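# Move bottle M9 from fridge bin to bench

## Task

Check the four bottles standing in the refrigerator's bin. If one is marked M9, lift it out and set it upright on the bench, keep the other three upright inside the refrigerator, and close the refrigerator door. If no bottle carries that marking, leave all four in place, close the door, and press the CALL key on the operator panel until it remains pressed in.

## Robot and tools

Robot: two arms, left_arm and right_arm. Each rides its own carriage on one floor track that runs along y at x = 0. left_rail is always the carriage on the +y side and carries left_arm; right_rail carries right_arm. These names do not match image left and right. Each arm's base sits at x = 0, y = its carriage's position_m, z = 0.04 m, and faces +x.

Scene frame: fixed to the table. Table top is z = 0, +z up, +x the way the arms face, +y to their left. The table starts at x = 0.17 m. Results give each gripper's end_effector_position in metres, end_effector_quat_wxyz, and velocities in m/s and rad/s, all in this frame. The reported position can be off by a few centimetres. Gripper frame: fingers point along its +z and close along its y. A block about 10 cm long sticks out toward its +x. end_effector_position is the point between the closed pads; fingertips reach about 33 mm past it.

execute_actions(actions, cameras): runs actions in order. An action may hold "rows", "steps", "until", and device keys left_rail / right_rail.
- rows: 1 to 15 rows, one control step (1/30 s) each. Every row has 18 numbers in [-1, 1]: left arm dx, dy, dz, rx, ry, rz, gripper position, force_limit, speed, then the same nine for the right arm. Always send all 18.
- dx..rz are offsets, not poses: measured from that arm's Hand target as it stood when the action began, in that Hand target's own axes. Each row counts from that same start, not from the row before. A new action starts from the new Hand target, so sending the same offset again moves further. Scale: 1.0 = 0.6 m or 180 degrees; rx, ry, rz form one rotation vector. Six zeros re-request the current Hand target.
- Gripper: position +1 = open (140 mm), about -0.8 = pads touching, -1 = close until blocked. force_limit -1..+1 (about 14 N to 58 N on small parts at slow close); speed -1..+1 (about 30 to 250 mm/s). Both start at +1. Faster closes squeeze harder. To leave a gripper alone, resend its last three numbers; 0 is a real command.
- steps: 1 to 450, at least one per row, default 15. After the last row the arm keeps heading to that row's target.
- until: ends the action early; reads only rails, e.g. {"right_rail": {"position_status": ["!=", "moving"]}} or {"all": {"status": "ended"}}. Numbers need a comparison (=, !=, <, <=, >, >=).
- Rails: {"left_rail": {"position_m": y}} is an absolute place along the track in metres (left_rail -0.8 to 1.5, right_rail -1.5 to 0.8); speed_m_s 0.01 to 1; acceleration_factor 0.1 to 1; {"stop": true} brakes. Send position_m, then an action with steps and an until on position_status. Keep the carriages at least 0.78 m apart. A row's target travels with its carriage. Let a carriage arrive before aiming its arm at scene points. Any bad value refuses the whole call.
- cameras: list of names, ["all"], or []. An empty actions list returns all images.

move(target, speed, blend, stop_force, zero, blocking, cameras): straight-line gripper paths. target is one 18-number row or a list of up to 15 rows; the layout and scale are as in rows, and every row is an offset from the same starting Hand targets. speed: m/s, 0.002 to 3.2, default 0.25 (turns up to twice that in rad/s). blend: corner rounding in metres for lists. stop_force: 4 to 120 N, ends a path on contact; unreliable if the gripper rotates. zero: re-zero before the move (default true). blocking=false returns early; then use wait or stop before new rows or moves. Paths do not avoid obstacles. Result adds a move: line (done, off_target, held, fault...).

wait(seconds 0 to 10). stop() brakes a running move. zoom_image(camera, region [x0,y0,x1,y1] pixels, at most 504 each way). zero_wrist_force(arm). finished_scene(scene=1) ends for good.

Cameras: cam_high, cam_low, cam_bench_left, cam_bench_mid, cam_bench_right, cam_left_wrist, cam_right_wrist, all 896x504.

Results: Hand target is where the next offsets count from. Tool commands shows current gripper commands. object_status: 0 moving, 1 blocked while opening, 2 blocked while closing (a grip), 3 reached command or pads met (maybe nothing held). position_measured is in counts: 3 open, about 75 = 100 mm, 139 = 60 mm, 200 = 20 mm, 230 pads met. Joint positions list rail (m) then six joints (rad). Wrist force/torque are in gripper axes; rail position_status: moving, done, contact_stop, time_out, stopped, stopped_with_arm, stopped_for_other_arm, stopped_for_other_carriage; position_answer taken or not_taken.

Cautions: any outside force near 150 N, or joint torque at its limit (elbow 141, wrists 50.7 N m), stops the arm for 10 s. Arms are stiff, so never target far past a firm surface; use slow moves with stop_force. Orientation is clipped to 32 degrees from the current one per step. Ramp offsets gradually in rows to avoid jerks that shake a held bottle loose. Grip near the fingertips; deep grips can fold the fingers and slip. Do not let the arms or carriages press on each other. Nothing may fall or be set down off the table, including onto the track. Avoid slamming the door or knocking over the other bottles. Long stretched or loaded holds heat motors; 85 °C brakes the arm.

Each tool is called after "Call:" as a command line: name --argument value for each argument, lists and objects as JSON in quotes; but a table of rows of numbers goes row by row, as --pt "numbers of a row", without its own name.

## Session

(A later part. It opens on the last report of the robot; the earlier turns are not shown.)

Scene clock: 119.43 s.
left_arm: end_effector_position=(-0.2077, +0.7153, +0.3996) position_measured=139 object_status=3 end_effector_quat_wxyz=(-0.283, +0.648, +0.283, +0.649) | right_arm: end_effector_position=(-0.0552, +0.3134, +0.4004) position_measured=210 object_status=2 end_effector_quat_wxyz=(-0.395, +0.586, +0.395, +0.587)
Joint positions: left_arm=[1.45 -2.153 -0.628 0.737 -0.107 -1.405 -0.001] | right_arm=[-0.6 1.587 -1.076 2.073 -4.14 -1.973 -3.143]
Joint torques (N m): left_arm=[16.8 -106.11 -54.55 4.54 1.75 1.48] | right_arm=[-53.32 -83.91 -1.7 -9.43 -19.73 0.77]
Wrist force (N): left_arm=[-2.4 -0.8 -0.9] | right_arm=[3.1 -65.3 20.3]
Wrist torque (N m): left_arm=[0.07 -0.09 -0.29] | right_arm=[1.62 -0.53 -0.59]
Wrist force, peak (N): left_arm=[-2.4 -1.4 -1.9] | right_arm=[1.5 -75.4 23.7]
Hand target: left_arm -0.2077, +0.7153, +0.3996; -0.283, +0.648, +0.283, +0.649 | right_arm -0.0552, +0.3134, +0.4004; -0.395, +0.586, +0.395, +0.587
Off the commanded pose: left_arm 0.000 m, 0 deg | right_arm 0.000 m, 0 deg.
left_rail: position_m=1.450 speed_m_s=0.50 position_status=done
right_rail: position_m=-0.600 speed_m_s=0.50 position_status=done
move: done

Call:
move --pt "0 0 0 0 0 0 -0.08 -1 -0.5 0 -0.0037 0.001 0 0 0 -0.98 0 -1" --pt "0 0 0 0 0 0 -0.08 -1 -0.5 0 -0.0195 -0.0862 0.0389 0 0 -0.98 0 -1" --pt "0 0 0 0 0 0 -0.08 -1 -0.5 0 -0.0247 -0.1750 0.0778 0 0 -0.98 0 -1" --pt "0 0 0 0 0 0 -0.08 -1 -0.5 0 -0.0171 -0.2764 0.1222 0 0 -0.98 0 -1" --speed '[0.05,0.1,0.1,0.1]' --blend '[0.0,0.01,0.01,0]' --stop_force 80 --cameras '["cam_left_wrist","cam_right_wrist","cam_bench_left"]'

Scene clock: 123.30 s.
left_arm: end_effector_position=(-0.2077, +0.7153, +0.3996) position_measured=139 object_status=3 end_effector_quat_wxyz=(-0.283, +0.648, +0.283, +0.649) | right_arm: end_effector_position=(-0.1272, +0.1637, +0.4001) position_measured=210 object_status=2 end_effector_quat_wxyz=(+0.499, -0.500, -0.499, -0.501)
Joint positions: left_arm=[1.45 -2.153 -0.628 0.737 -0.107 -1.405 -0.001] | right_arm=[-0.6 1.46 -1.268 2.436 -4.311 -1.463 -3.143]
Joint torques (N m): left_arm=[15.35 -108.04 -54.37 4.56 2.16 1.54] | right_arm=[-18.82 -60.42 -14.43 -8.26 -1.57 2.83]
Wrist force (N): left_arm=[-2.5 -0.9 -1.5] | right_arm=[-6.4 -15.2 5.5]
Wrist torque (N m): left_arm=[0.04 -0.08 -0.30] | right_arm=[0.40 -0.77 -0.61]
Wrist force, peak (N): left_arm=[-2.4 -1.0 -2.0] | right_arm=[3.1 -65.1 20.5]
Hand target: left_arm -0.2077, +0.7153, +0.3996; -0.283, +0.648, +0.283, +0.649 | right_arm -0.1273, +0.1637, +0.4001; +0.499, -0.500, -0.499, -0.501
Off the commanded pose: left_arm 0.000 m, 0 deg | right_arm 0.000 m, 0 deg.
left_rail: position_m=1.450 speed_m_s=0.50 position_status=done
right_rail: position_m=-0.600 speed_m_s=0.50 position_status=done
move: done
camera_calibration:
cam_left_wrist: T_world_to_cam=[[0.70489, -0.708911, -0.0239842, 0.663715], [-0.245, -0.211599, -0.946151, 0.480402], [0.665662, 0.672808, -0.322837, -0.0354903], [0, 0, 0, 1]] pos_world=[-0.326524, 0.596046, 0.458994]
cam_right_wrist: T_world_to_cam=[[0.998609, 0.0527084, -0.0014907, 0.135273], [0.0158237, -0.326523, -0.945057, 0.434625], [-0.0502992, 0.943719, -0.326903, 0.150241], [0, 0, 0, 1]] pos_world=[-0.134405, -0.00700008, 0.460061]
Images, in order (width x height): cam_bench_left 896x504, cam_left_wrist 896x504, cam_right_wrist 896x504.

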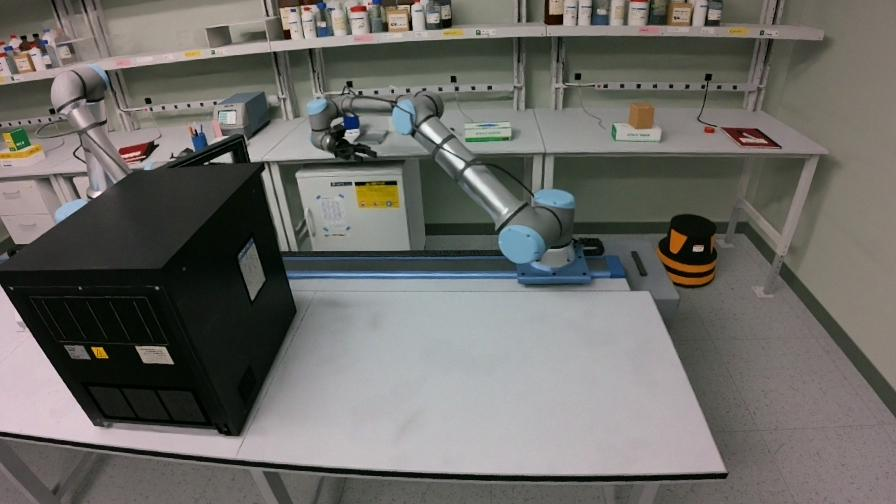

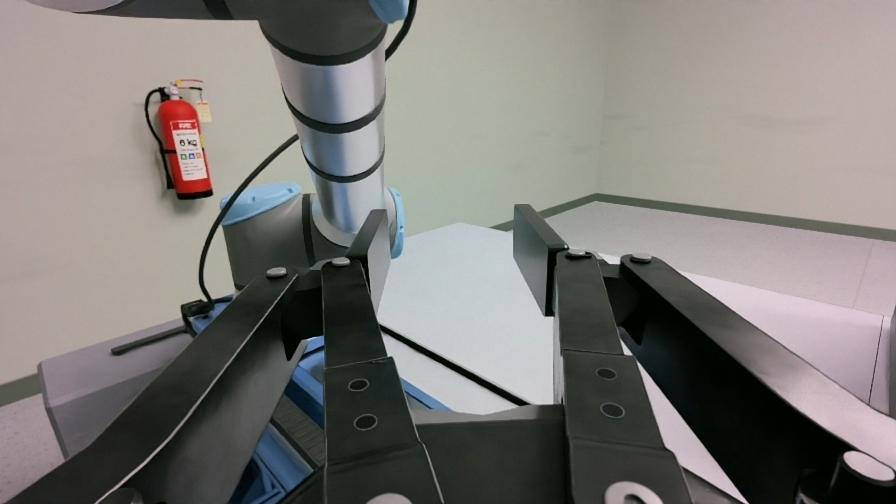

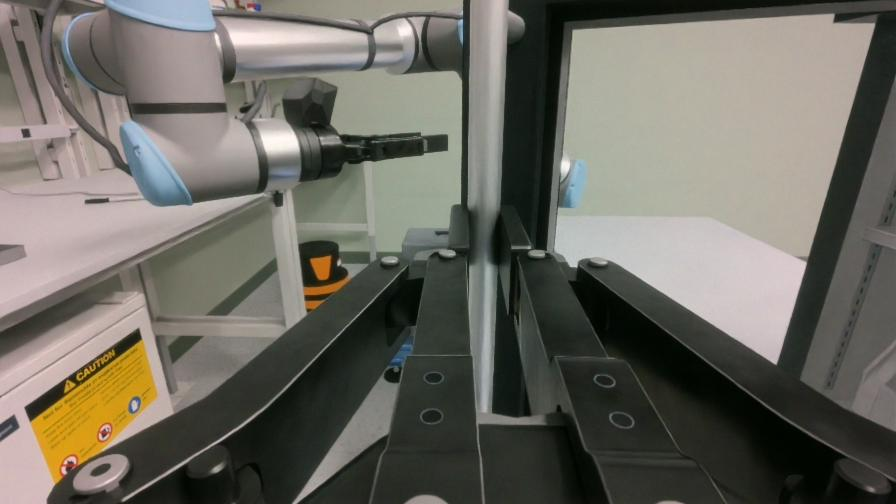

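Call:
move --target '[0,0.2148,0.2775,-0.2622,0,0,-0.08,-1,-0.5,0,0,0,0,0,0,-0.98,0,-1]' --speed 0.4

Call:
execute_actions --actions '[{"left_rail":{"position_m":1.1},"steps":150,"until":{"left_rail":{"position_status":["!=","moving"]}}}]' --cameras '["cam_left_wrist"]'

Scene clock: 125.57 s.
left_arm: end_effector_position=(+0.0000, +0.7497, +0.4000) position_measured=139 object_status=3 end_effector_quat_wxyz=(+0.000, +0.707, -0.001, +0.708) | right_arm: end_effector_position=(-0.1273, +0.1637, +0.4001) position_measured=210 object_status=2 end_effector_quat_wxyz=(+0.499, -0.500, -0.499, -0.501)
Joint positions: left_arm=[1.45 -2.249 -1.15 1.623 -0.471 -0.677 -0.001] | right_arm=[-0.6 1.46 -1.268 2.436 -4.311 -1.463 -3.143]
Joint torques (N m): left_arm=[-6.77 -78.99 -25.87 0.53 1.55 1.52] | right_arm=[-9.4 -59.69 -14.94 -8.2 -1.72 2.88]
Wrist force (N): left_arm=[-2.4 -1.4 -1.8] | right_arm=[-6.3 -15.2 5.0]
Wrist torque (N m): left_arm=[-0.14 -0.04 -0.40] | right_arm=[0.32 -0.79 -0.61]
Wrist force, peak (N): left_arm=[-2.9 -0.9 -2.5] | right_arm=[-6.5 -15.4 5.2]
Hand target: left_arm +0.0000, +0.7497, +0.4000; +0.000, +0.707, -0.001, +0.708 | right_arm -0.1273, +0.1637, +0.4001; +0.499, -0.500, -0.499, -0.501
Off the commanded pose: left_arm 0.000 m, 0 deg | right_arm 0.000 m, 0 deg.
left_rail: position_m=1.450 speed_m_s=0.50 position_status=done
right_rail: position_m=-0.600 speed_m_s=0.50 position_status=done
move: done

Scene clock: 127.17 s.
left_arm: end_effector_position=(+0.0000, +0.3996, +0.4000) position_measured=139 object_status=3 end_effector_quat_wxyz=(+0.000, +0.707, -0.001, +0.708) | right_arm: end_effector_position=(-0.1273, +0.1637, +0.4001) position_measured=210 object_status=2 end_effector_quat_wxyz=(+0.499, -0.500, -0.499, -0.501)
Joint positions: left_arm=[1.1 -2.249 -1.15 1.624 -0.471 -0.677 -0.001] | right_arm=[-0.6 1.46 -1.268 2.436 -4.311 -1.463 -3.143]
Joint torques (N m): left_arm=[1.98 -72.83 -34.34 2.56 0.07 1.73] | right_arm=[-5.36 -60.44 -15.15 -8.01 -1.63 2.87]
Wrist force (N): left_arm=[-2.5 -0.7 -1.6] | right_arm=[-6.4 -14.9 5.0]
Wrist torque (N m): left_arm=[0.02 -0.01 -0.41] | right_arm=[0.39 -0.76 -0.60]
Wrist force, peak (N): left_arm=[-2.6 -2.9 -1.4] | right_arm=[-6.4 -15.3 5.3]
Hand target: left_arm +0.0000, +0.3996, +0.4000; +0.000, +0.707, -0.001, +0.708 | right_arm -0.1273, +0.1637, +0.4001; +0.499, -0.500, -0.499, -0.501
Tool commands: left_gripper/position=-0.08 left_gripper/force_limit=-1.0 left_gripper/speed=-0.5 right_gripper/position=-0.98 right_gripper/force_limit=+0.0 right_gripper/speed=-1.0
Off the commanded pose: left_arm 0.000 m, 0 deg | right_arm 0.000 m, 0 deg.
left_rail: position_m=1.100 speed_m_s=0.50 position_status=done
right_rail: position_m=-0.600 speed_m_s=0.50 position_status=done
camera_calibration:
cam_left_wrist: T_world_to_cam=[[-0.0411169, -0.998831, -0.0254124, 0.41], [-0.321796, 0.0373169, -0.946073, 0.365365], [0.945916, -0.030722, -0.322954, 0.319894], [0, 0, 0, 1]] pos_world=[-0.168162, 0.405714, 0.459392]
Images, in order (width x height): cam_left_wrist 896x504.

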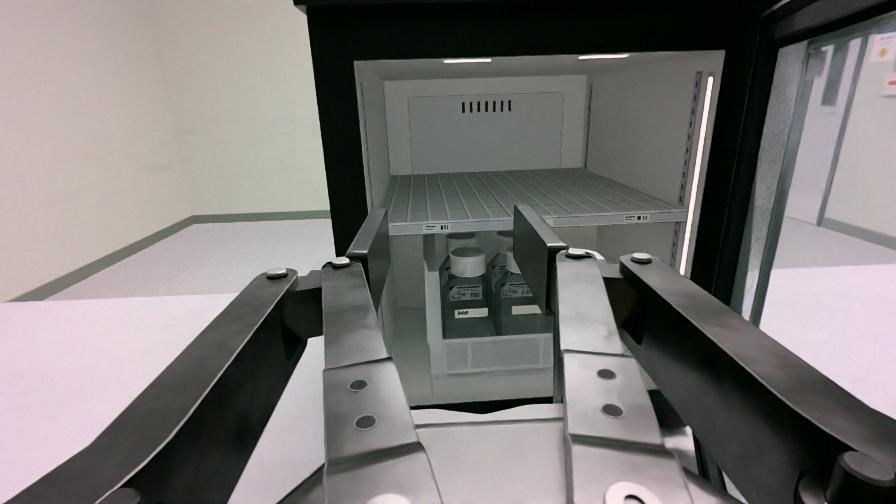

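Call:
move --target '[-0.0667,0,0.2333,0,0,0,-0.08,-1,-0.5,0,0,0,0,0,0,-0.98,0,-1]' --speed 0.25 --cameras '["cam_left_wrist"]'

Call:
zoom_image --camera "cam_left_wrist" --region '[350, 180, 650, 420]'

Scene clock: 128.50 s.
left_arm: end_effector_position=(+0.1400, +0.3995, +0.3602) position_measured=139 object_status=3 end_effector_quat_wxyz=(+0.000, +0.707, -0.001, +0.708) | right_arm: end_effector_position=(-0.1273, +0.1637, +0.4001) position_measured=210 object_status=2 end_effector_quat_wxyz=(+0.499, -0.500, -0.499, -0.501)
Joint positions: left_arm=[1.1 -2.091 -1.191 1.764 -0.57 -0.519 -0.002] | right_arm=[-0.6 1.46 -1.268 2.436 -4.311 -1.463 -3.143]
Joint torques (N m): left_arm=[14.58 -76.24 -22.27 -0.06 1.6 1.46] | right_arm=[-2.78 -60.47 -16.4 -7.94 -1.57 2.69]
Wrist force (N): left_arm=[-2.1 -0.5 -1.2] | right_arm=[-5.9 -15.2 5.1]
Wrist torque (N m): left_arm=[0.10 -0.11 -0.34] | right_arm=[0.30 -0.87 -0.60]
Wrist force, peak (N): left_arm=[-2.0 -0.9 -4.2] | right_arm=[-6.3 -15.3 5.0]
Hand target: left_arm +0.1401, +0.3995, +0.3602; +0.000, +0.707, -0.001, +0.708 | right_arm -0.1273, +0.1637, +0.4001; +0.499, -0.500, -0.499, -0.501
Off the commanded pose: left_arm 0.000 m, 0 deg | right_arm 0.000 m, 0 deg.
left_rail: position_m=1.100 speed_m_s=0.50 position_status=done
right_rail: position_m=-0.600 speed_m_s=0.50 position_status=done
move: done
camera_calibration:
cam_left_wrist: T_world_to_cam=[[-0.0411169, -0.998831, -0.0254124, 0.414543], [-0.321796, 0.0373169, -0.946073, 0.372833], [0.945916, -0.030722, -0.322954, 0.174733], [0, 0, 0, 1]] pos_world=[-0.0282616, 0.405514, 0.419692]
Images, in order (width x height): cam_left_wrist 896x504.

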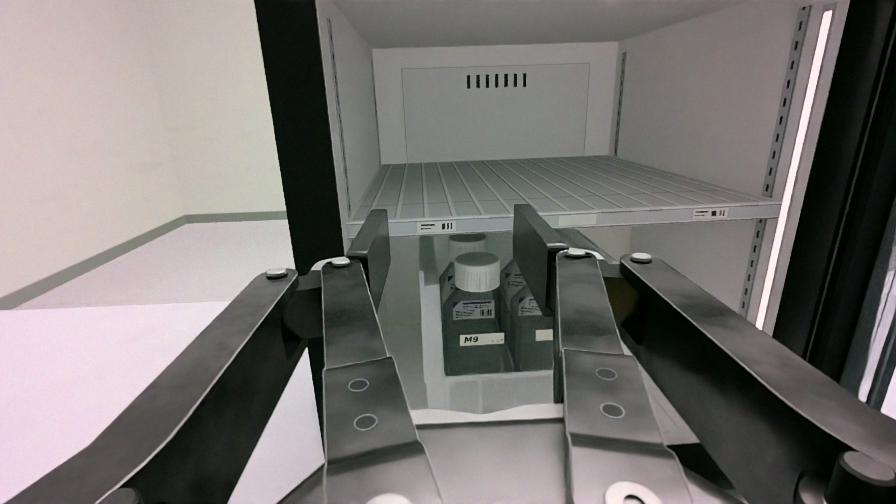

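Scaled by 1.680 from the camera's 896x504 image, which has a finer 1280x720 frame.

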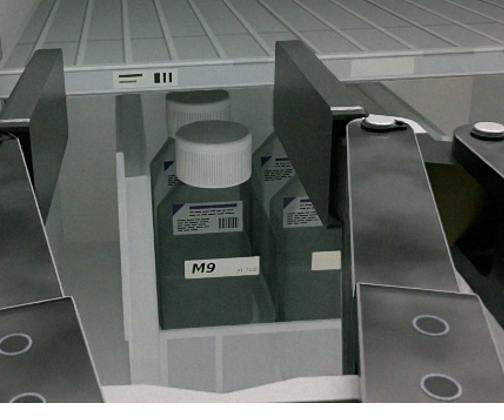

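Call:
move --target '[0,-0.5833,-0.2333,0,0,0,0.1,-1,-0.5,0,0,0,0,0,0,-0.98,0,-1]' --speed 0.4

Call:
execute_actions --actions '[{"left_rail":{"position_m":0.75},"steps":150,"until":{"left_rail":{"position_status":["!=","moving"]}}}]'

Scene clock: 134.37 s.
left_arm: end_effector_position=(+0.0006, +0.7496, +0.3602) position_measured=117 object_status=3 end_effector_quat_wxyz=(+0.000, +0.707, -0.001, +0.708) | right_arm: end_effector_position=(-0.1273, +0.1637, +0.4001) position_measured=210 object_status=2 end_effector_quat_wxyz=(+0.499, -0.500, -0.499, -0.501)
Joint positions: left_arm=[1.1 -2.707 -1.559 2.227 -0.666 -1.135 0] | right_arm=[-0.6 1.46 -1.268 2.436 -4.311 -1.463 -3.143]
Joint torques (N m): left_arm=[-5.85 -41.37 -18.7 5.48 -1.96 1.42] | right_arm=[-1.58 -60.61 -17.29 -7.66 -1.82 3.05]
Wrist force (N): left_arm=[-2.4 -0.7 -1.5] | right_arm=[-6.5 -14.9 5.2]
Wrist torque (N m): left_arm=[0.00 -0.05 -0.42] | right_arm=[0.38 -0.74 -0.61]
Wrist force, peak (N): left_arm=[-2.5 -3.8 -2.3] | right_arm=[-6.7 -15.3 5.3]
Hand target: left_arm +0.0006, +0.7497, +0.3603; +0.000, +0.707, -0.001, +0.708 | right_arm -0.1273, +0.1637, +0.4001; +0.499, -0.500, -0.499, -0.501
Off the commanded pose: left_arm 0.000 m, 0 deg | right_arm 0.000 m, 0 deg.
left_rail: position_m=1.100 speed_m_s=0.50 position_status=done
right_rail: position_m=-0.600 speed_m_s=0.50 position_status=done
move: done

Scene clock: 135.97 s.
left_arm: end_effector_position=(+0.0006, +0.3997, +0.3603) position_measured=117 object_status=3 end_effector_quat_wxyz=(+0.000, +0.707, -0.001, +0.708) | right_arm: end_effector_position=(-0.1273, +0.1637, +0.4001) position_measured=210 object_status=2 end_effector_quat_wxyz=(+0.499, -0.500, -0.499, -0.501)
Joint positions: left_arm=[0.75 -2.707 -1.559 2.227 -0.666 -1.135 0] | right_arm=[-0.6 1.46 -1.268 2.436 -4.311 -1.463 -3.143]
Joint torques (N m): left_arm=[-6.05 -33.65 -27.37 2.63 -0.79 1.44] | right_arm=[-2.44 -60.67 -16.35 -7.42 -1.59 2.66]
Wrist force (N): left_arm=[-2.6 -0.9 -1.1] | right_arm=[-6.4 -14.9 5.0]
Wrist torque (N m): left_arm=[-0.06 0.01 -0.42] | right_arm=[0.39 -0.76 -0.61]
Wrist force, peak (N): left_arm=[-2.7 -2.2 -1.5] | right_arm=[-6.6 -15.3 5.1]
Hand target: left_arm +0.0006, +0.3997, +0.3603; +0.000, +0.707, -0.001, +0.708 | right_arm -0.1273, +0.1637, +0.4001; +0.499, -0.500, -0.499, -0.501
Tool commands: left_gripper/position=+0.1 left_gripper/force_limit=-1.0 left_gripper/speed=-0.5 right_gripper/position=-0.98 right_gripper/force_limit=+0.0 right_gripper/speed=-1.0
Off the commanded pose: left_arm 0.000 m, 0 deg | right_arm 0.000 m, 0 deg.
left_rail: position_m=0.750 speed_m_s=0.50 position_status=done
right_rail: position_m=-0.600 speed_m_s=0.50 position_status=done

Call:
move --target '[-0.15,0.0578,0.2833,0,0,0,0.1,-1,-0.5,0,0,0,0,0,0,-0.98,0,-1]' --speed 0.25 --cameras '["cam_left_wrist"]'

Call:
zoom_image --camera "cam_left_wrist" --region '[340, 150, 600, 410]'

Scene clock: 137.57 s.
left_arm: end_effector_position=(+0.1706, +0.3648, +0.2705) position_measured=117 object_status=3 end_effector_quat_wxyz=(+0.000, +0.707, -0.001, +0.708) | right_arm: end_effector_position=(-0.1273, +0.1637, +0.4001) position_measured=210 object_status=2 end_effector_quat_wxyz=(+0.499, -0.500, -0.499, -0.501)
Joint positions: left_arm=[0.75 -2.414 -1.535 2.422 -0.885 -0.842 -0.001] | right_arm=[-0.6 1.46 -1.268 2.436 -4.311 -1.463 -3.143]
Joint torques (N m): left_arm=[15.21 -18.04 -13.37 1.2 2.16 -2.01] | right_arm=[-2.99 -60.57 -17.69 -7.28 -1.69 2.81]
Wrist force (N): left_arm=[-2.1 -0.7 -1.8] | right_arm=[-6.1 -15.2 5.2]
Wrist torque (N m): left_arm=[0.03 -0.11 -0.29] | right_arm=[0.31 -0.84 -0.60]
Wrist force, peak (N): left_arm=[-1.2 -1.2 -3.8] | right_arm=[-6.7 -15.2 5.2]
Hand target: left_arm +0.1706, +0.3648, +0.2705; +0.000, +0.707, -0.001, +0.708 | right_arm -0.1273, +0.1637, +0.4001; +0.499, -0.500, -0.499, -0.501
Off the commanded pose: left_arm 0.000 m, 0 deg | right_arm 0.000 m, 0 deg.
left_rail: position_m=0.750 speed_m_s=0.50 position_status=done
right_rail: position_m=-0.600 speed_m_s=0.50 position_status=done
move: done
camera_calibration:
cam_left_wrist: T_world_to_cam=[[-0.0411169, -0.998831, -0.0254124, 0.378962], [-0.321796, 0.0373169, -0.946073, 0.299108], [0.945916, -0.030722, -0.322954, 0.115756], [0, 0, 0, 1]] pos_world=[0.00233842, 0.370914, 0.329992]
Images, in order (width x height): cam_left_wrist 896x504.

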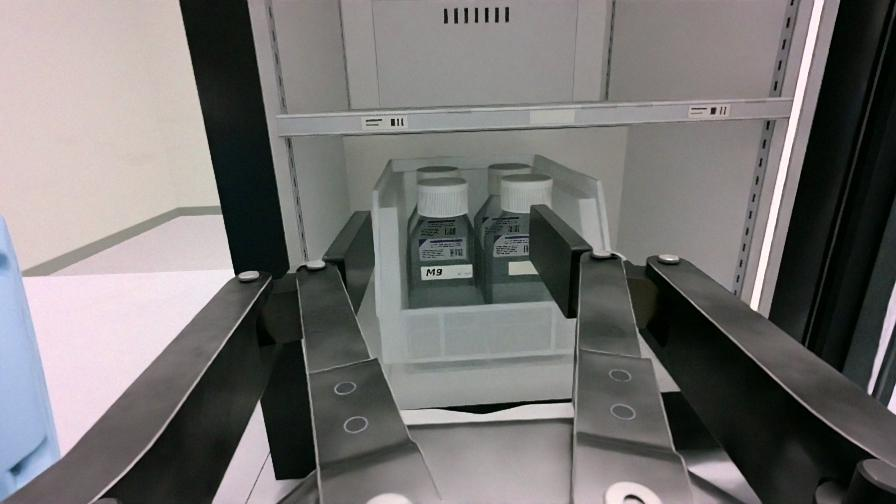

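Scaled by 1.938 from the camera's 896x504 image, which has a finer 1280x720 frame.

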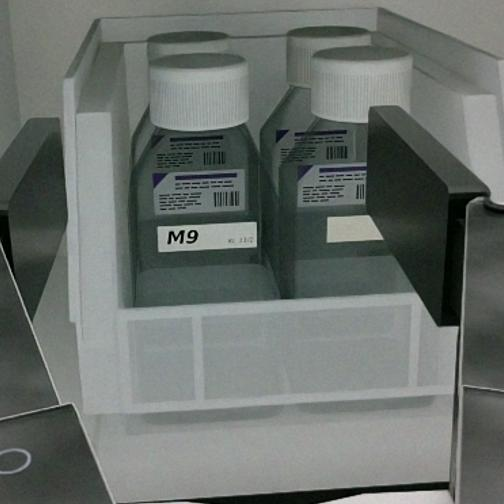

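Call:
move --target '[-0.0508,0.003,0.2667,0,0,0,0,-1,-0.5,0,0,0,0,0,0,-0.98,0,-1]' --speed 0.2 --cameras '["cam_left_wrist"]'

Call:
zoom_image --camera "cam_left_wrist" --region '[300, 50, 620, 370]'

Scene clock: 146.27 s.
left_arm: end_effector_position=(+0.3307, +0.3629, +0.2403) position_measured=129 object_status=3 end_effector_quat_wxyz=(+0.000, +0.707, -0.001, +0.708) | right_arm: end_effector_position=(-0.1273, +0.1637, +0.4001) position_measured=210 object_status=2 end_effector_quat_wxyz=(+0.499, -0.500, -0.499, -0.501)
Joint positions: left_arm=[0.75 -2.063 -1.529 2.505 -0.972 -0.491 -0.002] | right_arm=[-0.6 1.46 -1.268 2.436 -4.311 -1.463 -3.143]
Joint torques (N m): left_arm=[13.47 -12.46 -36.75 -0.17 1.65 -2.18] | right_arm=[-1.26 -58.03 -19.57 -6.73 -1.5 2.62]
Wrist force (N): left_arm=[-2.6 -0.5 -2.0] | right_arm=[-6.3 -15.0 5.3]
Wrist torque (N m): left_arm=[0.16 -0.05 -0.11] | right_arm=[0.37 -0.79 -0.61]
Wrist force, peak (N): left_arm=[-2.5 -1.0 -4.2] | right_arm=[-6.7 -15.5 5.2]
Hand target: left_arm +0.3307, +0.3628, +0.2403; +0.000, +0.707, -0.001, +0.708 | right_arm -0.1273, +0.1637, +0.4001; +0.499, -0.500, -0.499, -0.501
Off the commanded pose: left_arm 0.000 m, 0 deg | right_arm 0.000 m, 0 deg.
left_rail: position_m=0.750 speed_m_s=0.50 position_status=done
right_rail: position_m=-0.600 speed_m_s=0.50 position_status=done
move: done
camera_calibration:
cam_left_wrist: T_world_to_cam=[[-0.041149, -0.998827, -0.025507, 0.382809], [-0.321792, 0.0374167, -0.946071, 0.321998], [0.945916, -0.030722, -0.322955, -0.0455322], [0, 0, 0, 1]] pos_world=[0.162438, 0.368914, 0.299692]
Images, in order (width x height): cam_left_wrist 896x504.

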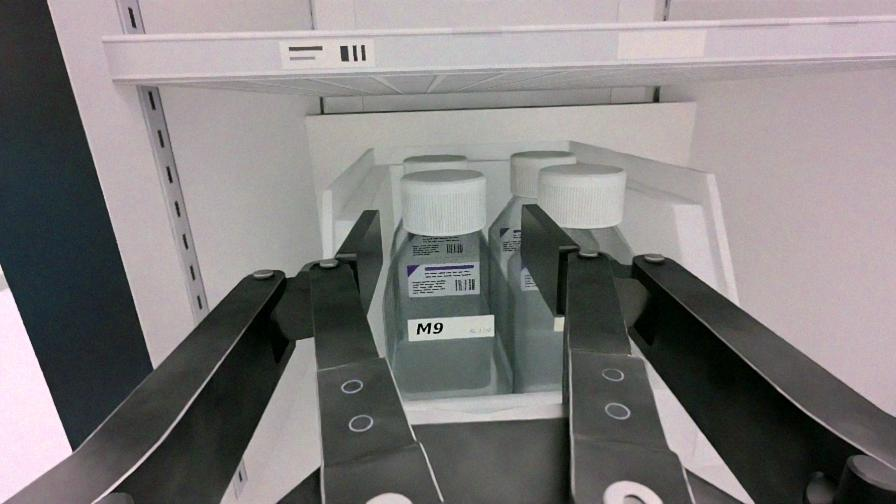

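Scaled by 1.575 from the camera's 896x504 image, which has a finer 1280x720 frame.

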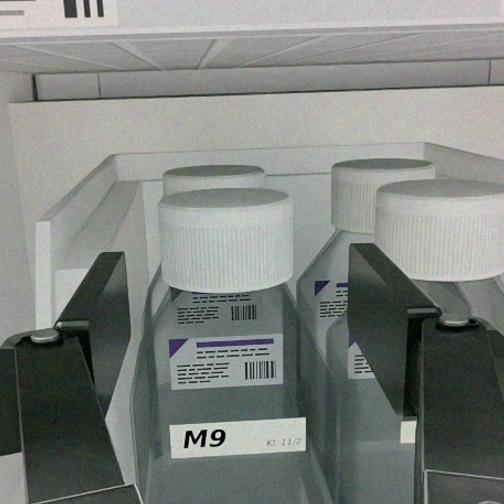

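Call:
move --target '[0.0028,-0.0033,0.1272,0,0,0,0,-1,-0.5,0,0,0,0,0,0,-0.98,0,-1]' --speed 0.08 --stop_force 8 --cameras '["cam_left_wrist"]'

Call:
zoom_image --camera "cam_left_wrist" --region '[320, 80, 600, 360]'

Scene clock: 149.10 s.
left_arm: end_effector_position=(+0.3991, +0.3650, +0.2420) position_measured=129 object_status=3 end_effector_quat_wxyz=(+0.000, +0.707, -0.001, +0.708) | right_arm: end_effector_position=(-0.1273, +0.1637, +0.4001) position_measured=210 object_status=2 end_effector_quat_wxyz=(+0.499, -0.500, -0.499, -0.501)
Joint positions: left_arm=[0.75 -1.884 -1.529 2.5 -0.965 -0.312 -0.004] | right_arm=[-0.6 1.46 -1.268 2.436 -4.311 -1.463 -3.143]
Joint torques (N m): left_arm=[-6.79 -34.13 -11.27 -0.99 -1.31 1.27] | right_arm=[-3 -53.6 -21.7 -6.61 -5.44 2.6]
Wrist force (N): left_arm=[-1.1 -1.3 -4.3] | right_arm=[-4.7 -15.6 5.3]
Wrist torque (N m): left_arm=[0.29 -0.13 -0.09] | right_arm=[0.38 -0.78 -0.61]
Wrist force, peak (N): left_arm=[8.7 17.6 -43.7] | right_arm=[-6.0 -16.8 5.6]
Hand target: left_arm +0.3991, +0.3650, +0.2420; +0.000, +0.707, -0.001, +0.708 (not the last commanded pose) | right_arm -0.1273, +0.1637, +0.4001; +0.499, -0.500, -0.499, -0.501
Off the commanded pose: left_arm 0.008 m, 0 deg | right_arm 0.000 m, 0 deg.
left_rail: position_m=0.750 speed_m_s=0.50 position_status=done
right_rail: position_m=-0.600 speed_m_s=0.50 position_status=done
move: contact (left_arm)
camera_calibration:
cam_left_wrist: T_world_to_cam=[[-0.0411183, -0.998831, -0.0254076, 0.387829], [-0.321885, 0.0373157, -0.946043, 0.345585], [0.945885, -0.0307213, -0.323043, -0.109583], [0, 0, 0, 1]] pos_world=[0.230838, 0.371114, 0.301392]
Images, in order (width x height): cam_left_wrist 896x504.

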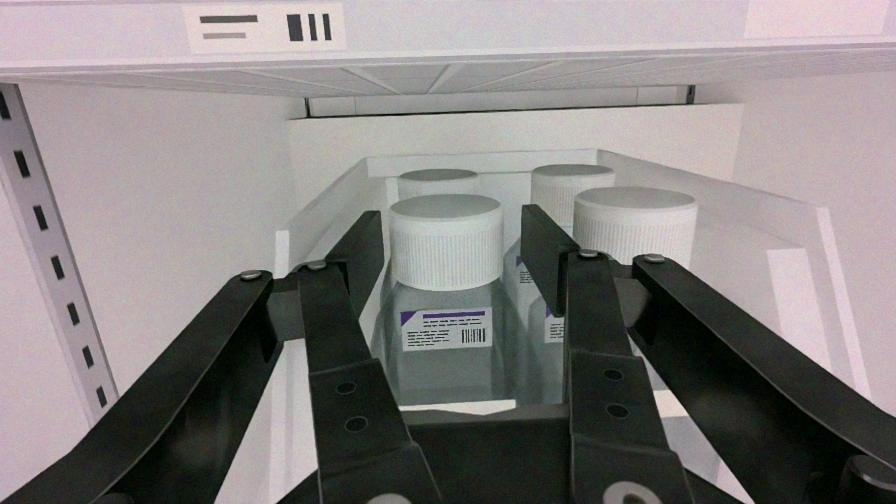

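Scaled by 1.800 from the camera's 896x504 image, which has a finer 1280x720 frame.

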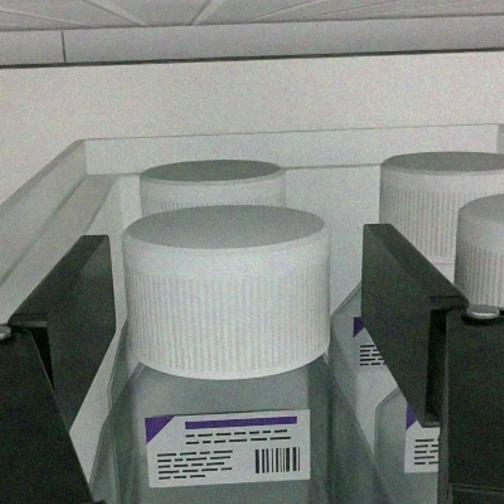

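Call:
move --pt "0 -0.0035 0 0.0444 0 0 -0.08 -1 -0.5 0 0 0 0 0 0 -0.98 0 -1" --pt "0 0.0005 0.0118 0.0444 0 0 -0.08 -1 -0.5 0 0 0 0 0 0 -0.98 0 -1" --speed 0.04 --stop_force 10 --cameras '["cam_left_wrist"]'

Call:
zoom_image --camera "cam_left_wrist" --region '[320, 80, 600, 360]'

Scene clock: 154.67 s.
left_arm: end_effector_position=(+0.4061, +0.3647, +0.2420) position_measured=139 object_status=3 end_effector_quat_wxyz=(-0.049, +0.705, +0.049, +0.706) | right_arm: end_effector_position=(-0.1273, +0.1637, +0.4001) position_measured=210 object_status=2 end_effector_quat_wxyz=(+0.499, -0.500, -0.499, -0.501)
Joint positions: left_arm=[0.75 -1.822 -1.451 2.409 -0.954 -0.39 -0.003] | right_arm=[-0.6 1.46 -1.268 2.436 -4.311 -1.463 -3.143]
Joint torques (N m): left_arm=[17.5 -25.67 -37.59 3.31 1.77 -1.95] | right_arm=[-2.31 -42.14 -21.24 -5.84 -7.74 2.64]
Wrist force (N): left_arm=[-2.5 -0.7 -1.7] | right_arm=[-4.6 -16.4 5.7]
Wrist torque (N m): left_arm=[0.09 -0.03 -0.31] | right_arm=[0.32 -0.76 -0.60]
Wrist force, peak (N): left_arm=[-0.7 -1.3 -5.2] | right_arm=[-4.8 -16.4 5.5]
Hand target: left_arm +0.4061, +0.3647, +0.2420; -0.049, +0.705, +0.049, +0.706 | right_arm -0.1273, +0.1637, +0.4001; +0.499, -0.500, -0.499, -0.501
Off the commanded pose: left_arm 0.000 m, 0 deg | right_arm 0.000 m, 0 deg.
left_rail: position_m=0.750 speed_m_s=0.50 position_status=done
right_rail: position_m=-0.600 speed_m_s=0.50 position_status=done
move: done
camera_calibration:
cam_left_wrist: T_world_to_cam=[[0.0981442, -0.994855, -0.0251383, 0.329743], [-0.323822, -0.00803969, -0.946084, 0.365219], [0.941014, 0.100993, -0.322945, -0.162332], [0, 0, 0, 1]] pos_world=[0.23866, 0.347377, 0.301393]
Images, in order (width x height): cam_left_wrist 896x504.

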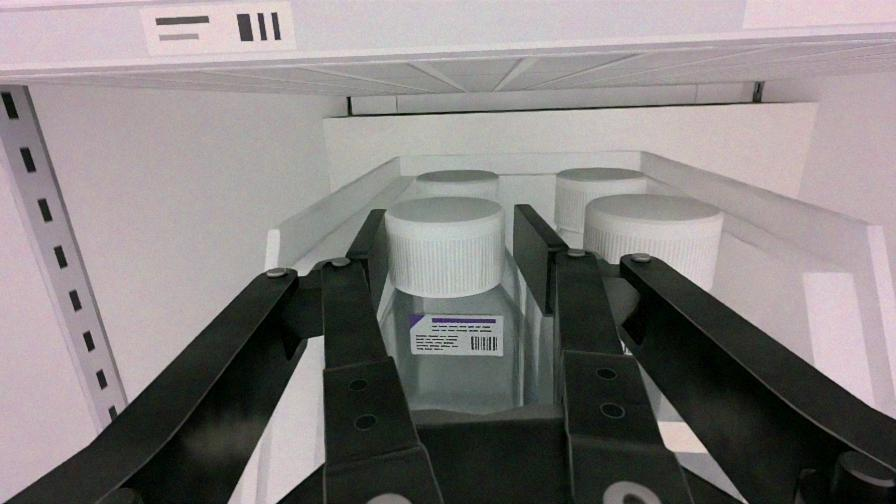

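Scaled by 1.800 from the camera's 896x504 image, which has a finer 1280x720 frame.

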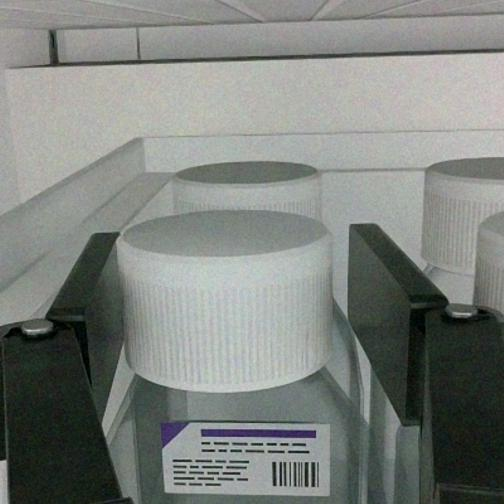

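Call:
move --target '[0,-0.0042,0,0,0,0,-0.08,-1,-0.5,0,0,0,0,0,0,-0.98,0,-1]' --speed 0.03

Call:
execute_actions --actions '[{"rows":[[0,0,0,0,0,0,-1,0,-1,0,0,0,0,0,0,-0.98,0,-1]],"steps":60}]' --cameras '["cam_left_wrist"]'

Call:
zoom_image --camera "cam_left_wrist" --region '[320, 80, 600, 360]'

Scene clock: 156.03 s.
left_arm: end_effector_position=(+0.4058, +0.3671, +0.2420) position_measured=139 object_status=3 end_effector_quat_wxyz=(-0.049, +0.705, +0.049, +0.706) | right_arm: end_effector_position=(-0.1273, +0.1637, +0.4001) position_measured=210 object_status=2 end_effector_quat_wxyz=(+0.499, -0.500, -0.499, -0.501)
Joint positions: left_arm=[0.75 -1.825 -1.454 2.414 -0.955 -0.392 -0.003] | right_arm=[-0.6 1.46 -1.268 2.436 -4.311 -1.463 -3.143]
Joint torques (N m): left_arm=[-7.85 -41.72 -10.5 -0.49 -1.78 -1.29] | right_arm=[-2.01 -41.38 -23.07 -5.94 -8.09 2.69]
Wrist force (N): left_arm=[-2.4 -0.8 -2.1] | right_arm=[-4.6 -16.3 5.5]
Wrist torque (N m): left_arm=[0.02 -0.04 -0.30] | right_arm=[0.33 -0.76 -0.60]
Wrist force, peak (N): left_arm=[-2.8 -0.8 -2.2] | right_arm=[-4.7 -16.3 5.7]
Hand target: left_arm +0.4058, +0.3672, +0.2420; -0.049, +0.705, +0.049, +0.706 | right_arm -0.1273, +0.1637, +0.4001; +0.499, -0.500, -0.499, -0.501
Off the commanded pose: left_arm 0.000 m, 0 deg | right_arm 0.000 m, 0 deg.
left_rail: position_m=0.750 speed_m_s=0.50 position_status=done
right_rail: position_m=-0.600 speed_m_s=0.50 position_status=done
move: done

Scene clock: 158.23 s.
left_arm: end_effector_position=(+0.4058, +0.3672, +0.2420) position_measured=212 object_status=2 end_effector_quat_wxyz=(-0.049, +0.705, +0.049, +0.706) | right_arm: end_effector_position=(-0.1273, +0.1637, +0.4001) position_measured=210 object_status=2 end_effector_quat_wxyz=(+0.499, -0.500, -0.499, -0.501)
Joint positions: left_arm=[0.75 -1.825 -1.454 2.414 -0.955 -0.392 -0.003] | right_arm=[-0.6 1.46 -1.268 2.436 -4.311 -1.463 -3.143]
Joint torques (N m): left_arm=[-5.46 8.85 -18.56 -18.39 2.87 1.71] | right_arm=[-3.07 -60.79 -23.02 -11.28 -8.28 2.78]
Wrist force (N): left_arm=[116.5 -10.2 24.7] | right_arm=[-17.7 -22.0 7.3]
Wrist torque (N m): left_arm=[-0.04 -0.71 -0.28] | right_arm=[0.54 -1.03 -0.62]
Wrist force, peak (N): left_arm=[116.7 -10.1 24.7] | right_arm=[-17.8 -22.3 7.3]
Hand target: left_arm +0.4058, +0.3672, +0.2420; -0.049, +0.705, +0.049, +0.706 | right_arm -0.1273, +0.1637, +0.4001; +0.499, -0.500, -0.499, -0.501
Off the commanded pose: left_arm 0.000 m, 0 deg | right_arm 0.000 m, 0 deg.
left_rail: position_m=0.750 speed_m_s=0.50 position_status=done
right_rail: position_m=-0.600 speed_m_s=0.50 position_status=done
camera_calibration:
cam_left_wrist: T_world_to_cam=[[0.0981442, -0.994855, -0.0251383, 0.33226], [-0.323822, -0.00803969, -0.946084, 0.365142], [0.941014, 0.100993, -0.322945, -0.162302], [0, 0, 0, 1]] pos_world=[0.23836, 0.349877, 0.301393]
Images, in order (width x height): cam_left_wrist 896x504.

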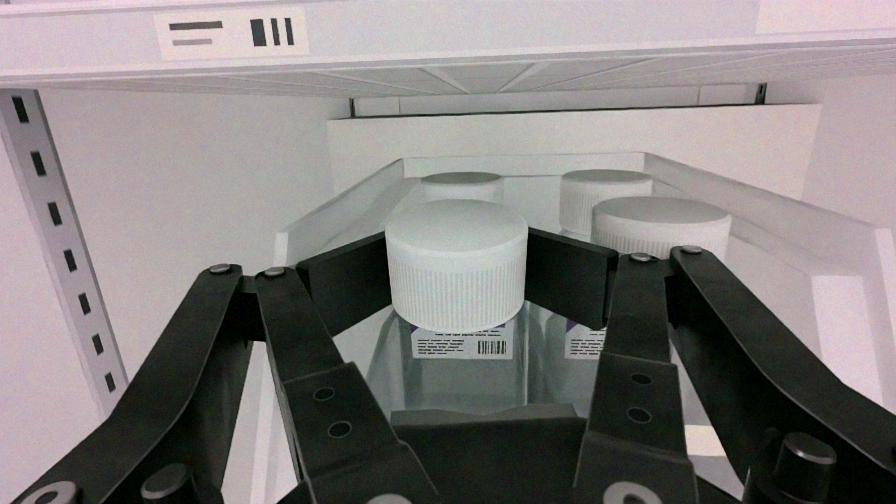

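Scaled by 1.800 from the camera's 896x504 image, which has a finer 1280x720 frame.

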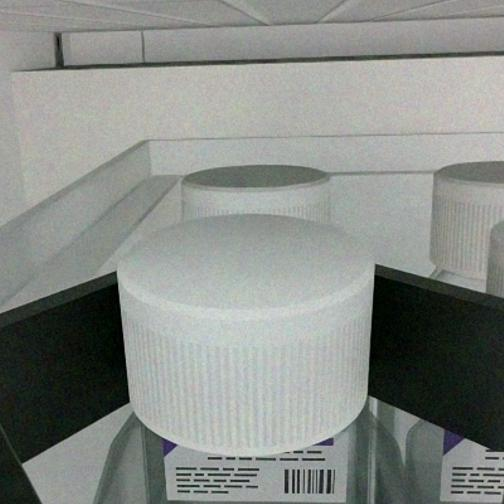

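Call:
move --target '[0.005,0,0,0,0,0,-1,0,-1,0,0,0,0,0,0,-0.98,0,-1]' --speed 0.02

Scene clock: 160.33 s.
left_arm: end_effector_position=(+0.4058, +0.3672, +0.2450) position_measured=230 object_status=0 end_effector_quat_wxyz=(-0.049, +0.705, +0.049, +0.706) | right_arm: end_effector_position=(-0.1273, +0.1637, +0.4001) position_measured=210 object_status=2 end_effector_quat_wxyz=(+0.499, -0.500, -0.499, -0.501)
Joint positions: left_arm=[0.75 -1.825 -1.46 2.412 -0.947 -0.392 -0.003] | right_arm=[-0.6 1.46 -1.268 2.436 -4.311 -1.463 -3.143]
Joint torques (N m): left_arm=[-4.77 -13.12 -26.12 -12.75 3.11 0.83] | right_arm=[-3.57 -63.49 -23.05 -9.54 -8.05 2.81]
Wrist force (N): left_arm=[95.6 -13.2 13.1] | right_arm=[-18.3 -20.4 6.6]
Wrist torque (N m): left_arm=[-0.10 -1.51 -0.10] | right_arm=[0.50 -0.99 -0.63]
Wrist force, peak (N): left_arm=[117.7 -10.0 25.1] | right_arm=[-18.0 -22.2 7.2]
Hand target: left_arm +0.4058, +0.3672, +0.2450; -0.049, +0.705, +0.049, +0.706 | right_arm -0.1273, +0.1637, +0.4001; +0.499, -0.500, -0.499, -0.501
Off the commanded pose: left_arm 0.000 m, 0 deg | right_arm 0.000 m, 0 deg.
left_rail: position_m=0.750 speed_m_s=0.50 position_status=done
right_rail: position_m=-0.600 speed_m_s=0.50 position_status=done
move: done

Call:
wait --seconds 0.2 --cameras '["cam_left_wrist"]'

Scene clock: 160.70 s.
left_arm: end_effector_position=(+0.4058, +0.3672, +0.2450) position_measured=230 object_status=3 end_effector_quat_wxyz=(-0.049, +0.705, +0.049, +0.706) | right_arm: end_effector_position=(-0.1273, +0.1637, +0.4001) position_measured=210 object_status=2 end_effector_quat_wxyz=(+0.499, -0.500, -0.499, -0.501)
Joint positions: left_arm=[0.75 -1.825 -1.46 2.412 -0.947 -0.392 -0.003] | right_arm=[-0.6 1.46 -1.268 2.436 -4.311 -1.463 -3.143]
Joint torques (N m): left_arm=[-4.54 -10.31 -23.13 -14.15 2.29 -0.39] | right_arm=[-2.93 -61.67 -24.26 -8.9 -7.98 2.56]
Wrist force (N): left_arm=[96.2 -12.9 14.3] | right_arm=[-18.2 -20.7 6.9]
Wrist torque (N m): left_arm=[-0.02 -1.65 -0.09] | right_arm=[0.43 -1.03 -0.63]
Wrist force, peak (N): left_arm=[96.2 -12.9 14.3] | right_arm=[-18.2 -20.8 6.8]
Hand target: left_arm +0.4058, +0.3672, +0.2450; -0.049, +0.705, +0.049, +0.706 | right_arm -0.1273, +0.1637, +0.4001; +0.499, -0.500, -0.499, -0.501
Tool commands: left_gripper/position=-1.0 left_gripper/force_limit=+0.0 left_gripper/speed=-1.0 right_gripper/position=-0.98 right_gripper/force_limit=+0.0 right_gripper/speed=-1.0
Off the commanded pose: left_arm 0.000 m, 0 deg | right_arm 0.000 m, 0 deg.
left_rail: position_m=0.750 speed_m_s=0.50 position_status=done
right_rail: position_m=-0.600 speed_m_s=0.50 position_status=done
wait: 0.20 s; at rest from the start
camera_calibration:
cam_left_wrist: T_world_to_cam=[[0.0981442, -0.994855, -0.0251383, 0.332335], [-0.323822, -0.00803969, -0.946084, 0.36798], [0.941014, 0.100993, -0.322945, -0.161333], [0, 0, 0, 1]] pos_world=[0.23836, 0.349877, 0.304393]
Images, in order (width x height): cam_left_wrist 896x504.

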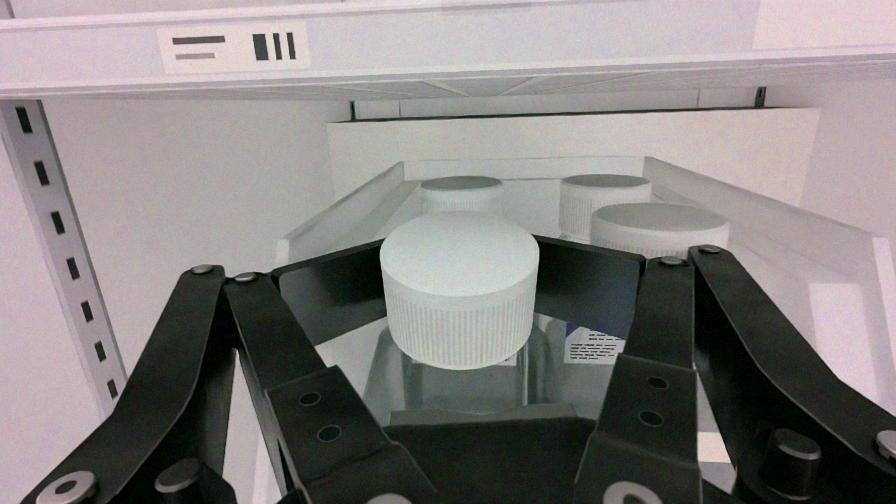

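Call:
execute_actions --actions '[{"rows":[[0,0,0,0,0,0,-0.08,-1,-1,0,0,0,0,0,0,-0.98,0,-1]],"steps":100}]' --cameras '["cam_left_wrist"]'

Call:
zoom_image --camera "cam_left_wrist" --region '[320, 80, 600, 360]'

Scene clock: 164.50 s.
left_arm: end_effector_position=(+0.4058, +0.3672, +0.2450) position_measured=139 object_status=3 end_effector_quat_wxyz=(-0.049, +0.705, +0.049, +0.706) | right_arm: end_effector_position=(-0.1273, +0.1637, +0.4001) position_measured=210 object_status=2 end_effector_quat_wxyz=(+0.499, -0.500, -0.499, -0.501)
Joint positions: left_arm=[0.75 -1.825 -1.46 2.412 -0.947 -0.392 -0.003] | right_arm=[-0.6 1.46 -1.268 2.436 -4.311 -1.463 -3.143]
Joint torques (N m): left_arm=[-6.01 -43.46 -14.87 0.51 -1.39 -1.42] | right_arm=[-2.95 -48.37 -24.44 -7.83 -8.03 2.61]
Wrist force (N): left_arm=[-2.4 -0.8 -1.9] | right_arm=[-8.1 -18.0 6.0]
Wrist torque (N m): left_arm=[0.07 -0.06 -0.31] | right_arm=[0.43 -0.79 -0.61]
Wrist force, peak (N): left_arm=[96.3 -12.9 13.8] | right_arm=[-18.3 -20.5 7.1]
Hand target: left_arm +0.4058, +0.3672, +0.2450; -0.049, +0.705, +0.049, +0.706 | right_arm -0.1273, +0.1637, +0.4001; +0.499, -0.500, -0.499, -0.501
Off the commanded pose: left_arm 0.000 m, 0 deg | right_arm 0.000 m, 0 deg.
left_rail: position_m=0.750 speed_m_s=0.50 position_status=done
right_rail: position_m=-0.600 speed_m_s=0.50 position_status=done
camera_calibration:
cam_left_wrist: T_world_to_cam=[[0.0981442, -0.994855, -0.0251383, 0.332335], [-0.323822, -0.00803969, -0.946084, 0.36798], [0.941014, 0.100993, -0.322945, -0.161333], [0, 0, 0, 1]] pos_world=[0.23836, 0.349877, 0.304393]
Images, in order (width x height): cam_left_wrist 896x504.

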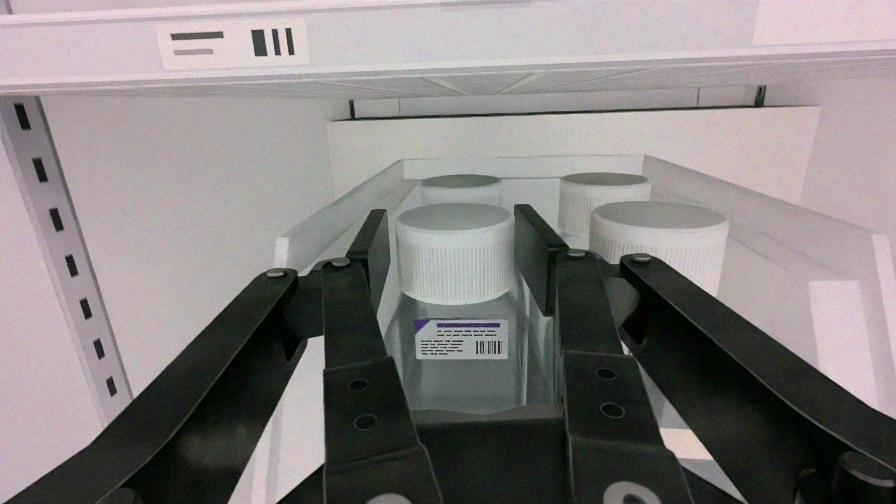

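Scaled by 1.800 from the camera's 896x504 image, which has a finer 1280x720 frame.

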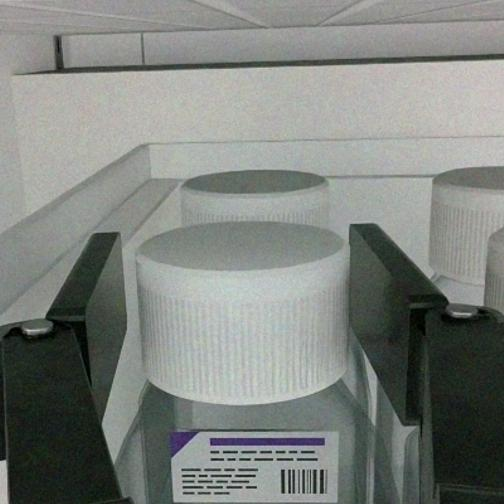

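Call:
move --target '[0,0.0028,-0.0167,0,0,0,-0.08,-1,-1,0,0,0,0,0,0,-0.98,0,-1]' --speed 0.04

Call:
execute_actions --actions '[{"rows":[[0,0,0,0,0,0,-1,-1,-1,0,0,0,0,0,0,-0.98,0,-1]],"steps":50}]' --cameras '["cam_left_wrist"]'

Call:
zoom_image --camera "cam_left_wrist" --region '[320, 80, 600, 360]'

Scene clock: 165.90 s.
left_arm: end_effector_position=(+0.3961, +0.3642, +0.2450) position_measured=139 object_status=3 end_effector_quat_wxyz=(-0.049, +0.705, +0.049, +0.706) | right_arm: end_effector_position=(-0.1273, +0.1637, +0.4001) position_measured=210 object_status=2 end_effector_quat_wxyz=(+0.499, -0.500, -0.499, -0.501)
Joint positions: left_arm=[0.75 -1.846 -1.458 2.409 -0.947 -0.413 -0.003] | right_arm=[-0.6 1.46 -1.268 2.436 -4.311 -1.463 -3.143]
Joint torques (N m): left_arm=[-6.49 -23.62 -37.44 3.56 -2.01 1.74] | right_arm=[-4.75 -45.11 -24.88 -7.71 -7.89 2.71]
Wrist force (N): left_arm=[-2.4 -1.2 -1.8] | right_arm=[-8.3 -18.0 6.1]
Wrist torque (N m): left_arm=[-0.01 -0.06 -0.36] | right_arm=[0.44 -0.75 -0.61]
Wrist force, peak (N): left_arm=[-3.0 -0.5 -2.2] | right_arm=[-7.9 -18.2 6.3]
Hand target: left_arm +0.3961, +0.3642, +0.2450; -0.049, +0.705, +0.049, +0.706 | right_arm -0.1273, +0.1637, +0.4001; +0.499, -0.500, -0.499, -0.501
Off the commanded pose: left_arm 0.000 m, 0 deg | right_arm 0.000 m, 0 deg.
left_rail: position_m=0.750 speed_m_s=0.50 position_status=done
right_rail: position_m=-0.600 speed_m_s=0.50 position_status=done
move: done

Scene clock: 167.77 s.
left_arm: end_effector_position=(+0.3961, +0.3642, +0.2450) position_measured=159 object_status=2 end_effector_quat_wxyz=(-0.049, +0.705, +0.049, +0.706) | right_arm: end_effector_position=(-0.1273, +0.1637, +0.4001) position_measured=210 object_status=2 end_effector_quat_wxyz=(+0.499, -0.500, -0.499, -0.501)
Joint positions: left_arm=[0.75 -1.846 -1.458 2.409 -0.947 -0.413 -0.003] | right_arm=[-0.6 1.46 -1.268 2.436 -4.311 -1.463 -3.143]
Joint torques (N m): left_arm=[-7.67 -25.1 -37.16 1.09 1.04 1.06] | right_arm=[-3.98 -44.23 -25.79 -7.38 -7.82 2.68]
Wrist force (N): left_arm=[-3.7 -1.4 -2.7] | right_arm=[-7.8 -17.7 5.9]
Wrist torque (N m): left_arm=[0.11 -0.05 -0.33] | right_arm=[0.45 -0.83 -0.61]
Wrist force, peak (N): left_arm=[-4.1 -1.8 -2.2] | right_arm=[-8.0 -18.3 6.1]
Hand target: left_arm +0.3961, +0.3642, +0.2450; -0.049, +0.705, +0.049, +0.706 | right_arm -0.1273, +0.1637, +0.4001; +0.499, -0.500, -0.499, -0.501
Off the commanded pose: left_arm 0.000 m, 0 deg | right_arm 0.000 m, 0 deg.
left_rail: position_m=0.750 speed_m_s=0.50 position_status=done
right_rail: position_m=-0.600 speed_m_s=0.50 position_status=done
camera_calibration:
cam_left_wrist: T_world_to_cam=[[0.0981442, -0.994855, -0.0251383, 0.330203], [-0.323822, -0.00803969, -0.946084, 0.364814], [0.941014, 0.100993, -0.322945, -0.151892], [0, 0, 0, 1]] pos_world=[0.22866, 0.346777, 0.304393]
Images, in order (width x height): cam_left_wrist 896x504.

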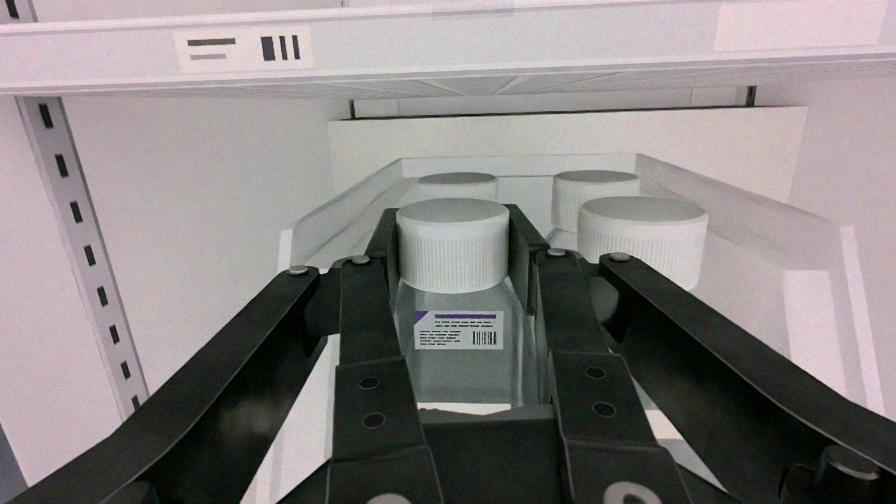

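Scaled by 1.800 from the camera's 896x504 image, which has a finer 1280x720 frame.

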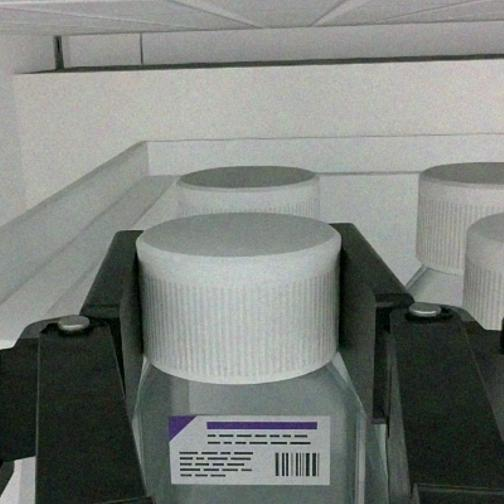

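Call:
move --target '[0.05, 0, 0, 0, 0, 0, -1, -1, -1, 0, 0, 0, 0, 0, 0, -0.98, 0, -1]' --speed 0.04 --stop_force 25 --cameras '["cam_left_wrist"]'

Scene clock: 170.77 s.
left_arm: end_effector_position=(+0.3960, +0.3641, +0.2750) position_measured=159 object_status=2 end_effector_quat_wxyz=(-0.049, +0.705, +0.049, +0.706) | right_arm: end_effector_position=(-0.1273, +0.1637, +0.4001) position_measured=210 object_status=2 end_effector_quat_wxyz=(+0.499, -0.500, -0.499, -0.501)
Joint positions: left_arm=[0.75 -1.846 -1.515 2.389 -0.87 -0.413 -0.003] | right_arm=[-0.6 1.46 -1.268 2.436 -4.311 -1.463 -3.143]
Joint torques (N m): left_arm=[-9.18 -41.68 -41.43 4.25 -2.19 -2.19] | right_arm=[-4.52 -44.3 -25.52 -6.95 -8.05 2.63]
Wrist force (N): left_arm=[-6.5 -0.4 -2.2] | right_arm=[-7.5 -18.1 6.0]
Wrist torque (N m): left_arm=[0.11 0.01 -0.39] | right_arm=[0.43 -0.79 -0.62]
Wrist force, peak (N): left_arm=[-6.7 -0.6 -2.0] | right_arm=[-7.5 -18.5 5.9]
Hand target: left_arm +0.3960, +0.3641, +0.2750; -0.049, +0.705, +0.049, +0.706 | right_arm -0.1273, +0.1637, +0.4001; +0.499, -0.500, -0.499, -0.501
Off the commanded pose: left_arm 0.000 m, 0 deg | right_arm 0.000 m, 0 deg.
left_rail: position_m=0.750 speed_m_s=0.50 position_status=done
right_rail: position_m=-0.600 speed_m_s=0.50 position_status=done
move: done
camera_calibration:
cam_left_wrist: T_world_to_cam=[[0.0981442, -0.994855, -0.0251383, 0.330967], [-0.323822, -0.00803969, -0.946084, 0.393164], [0.941014, 0.100993, -0.322945, -0.14211], [0, 0, 0, 1]] pos_world=[0.22856, 0.346777, 0.334393]
Images, in order (width x height): cam_left_wrist 896x504.

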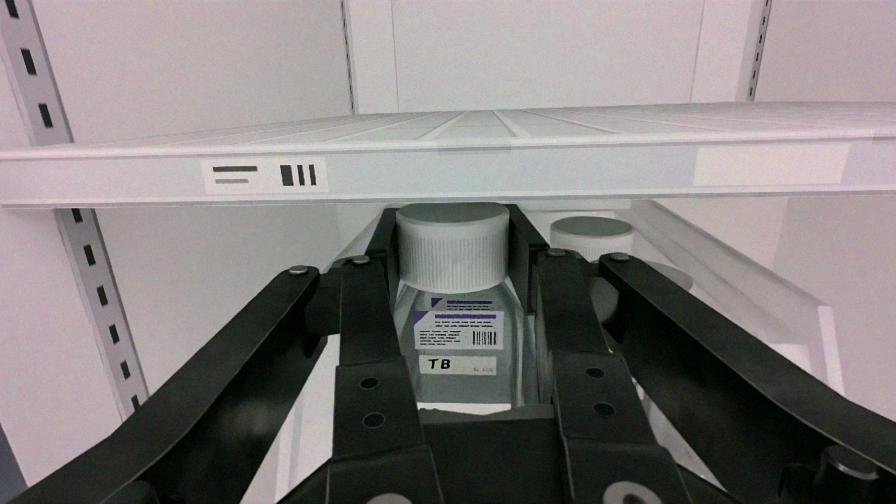

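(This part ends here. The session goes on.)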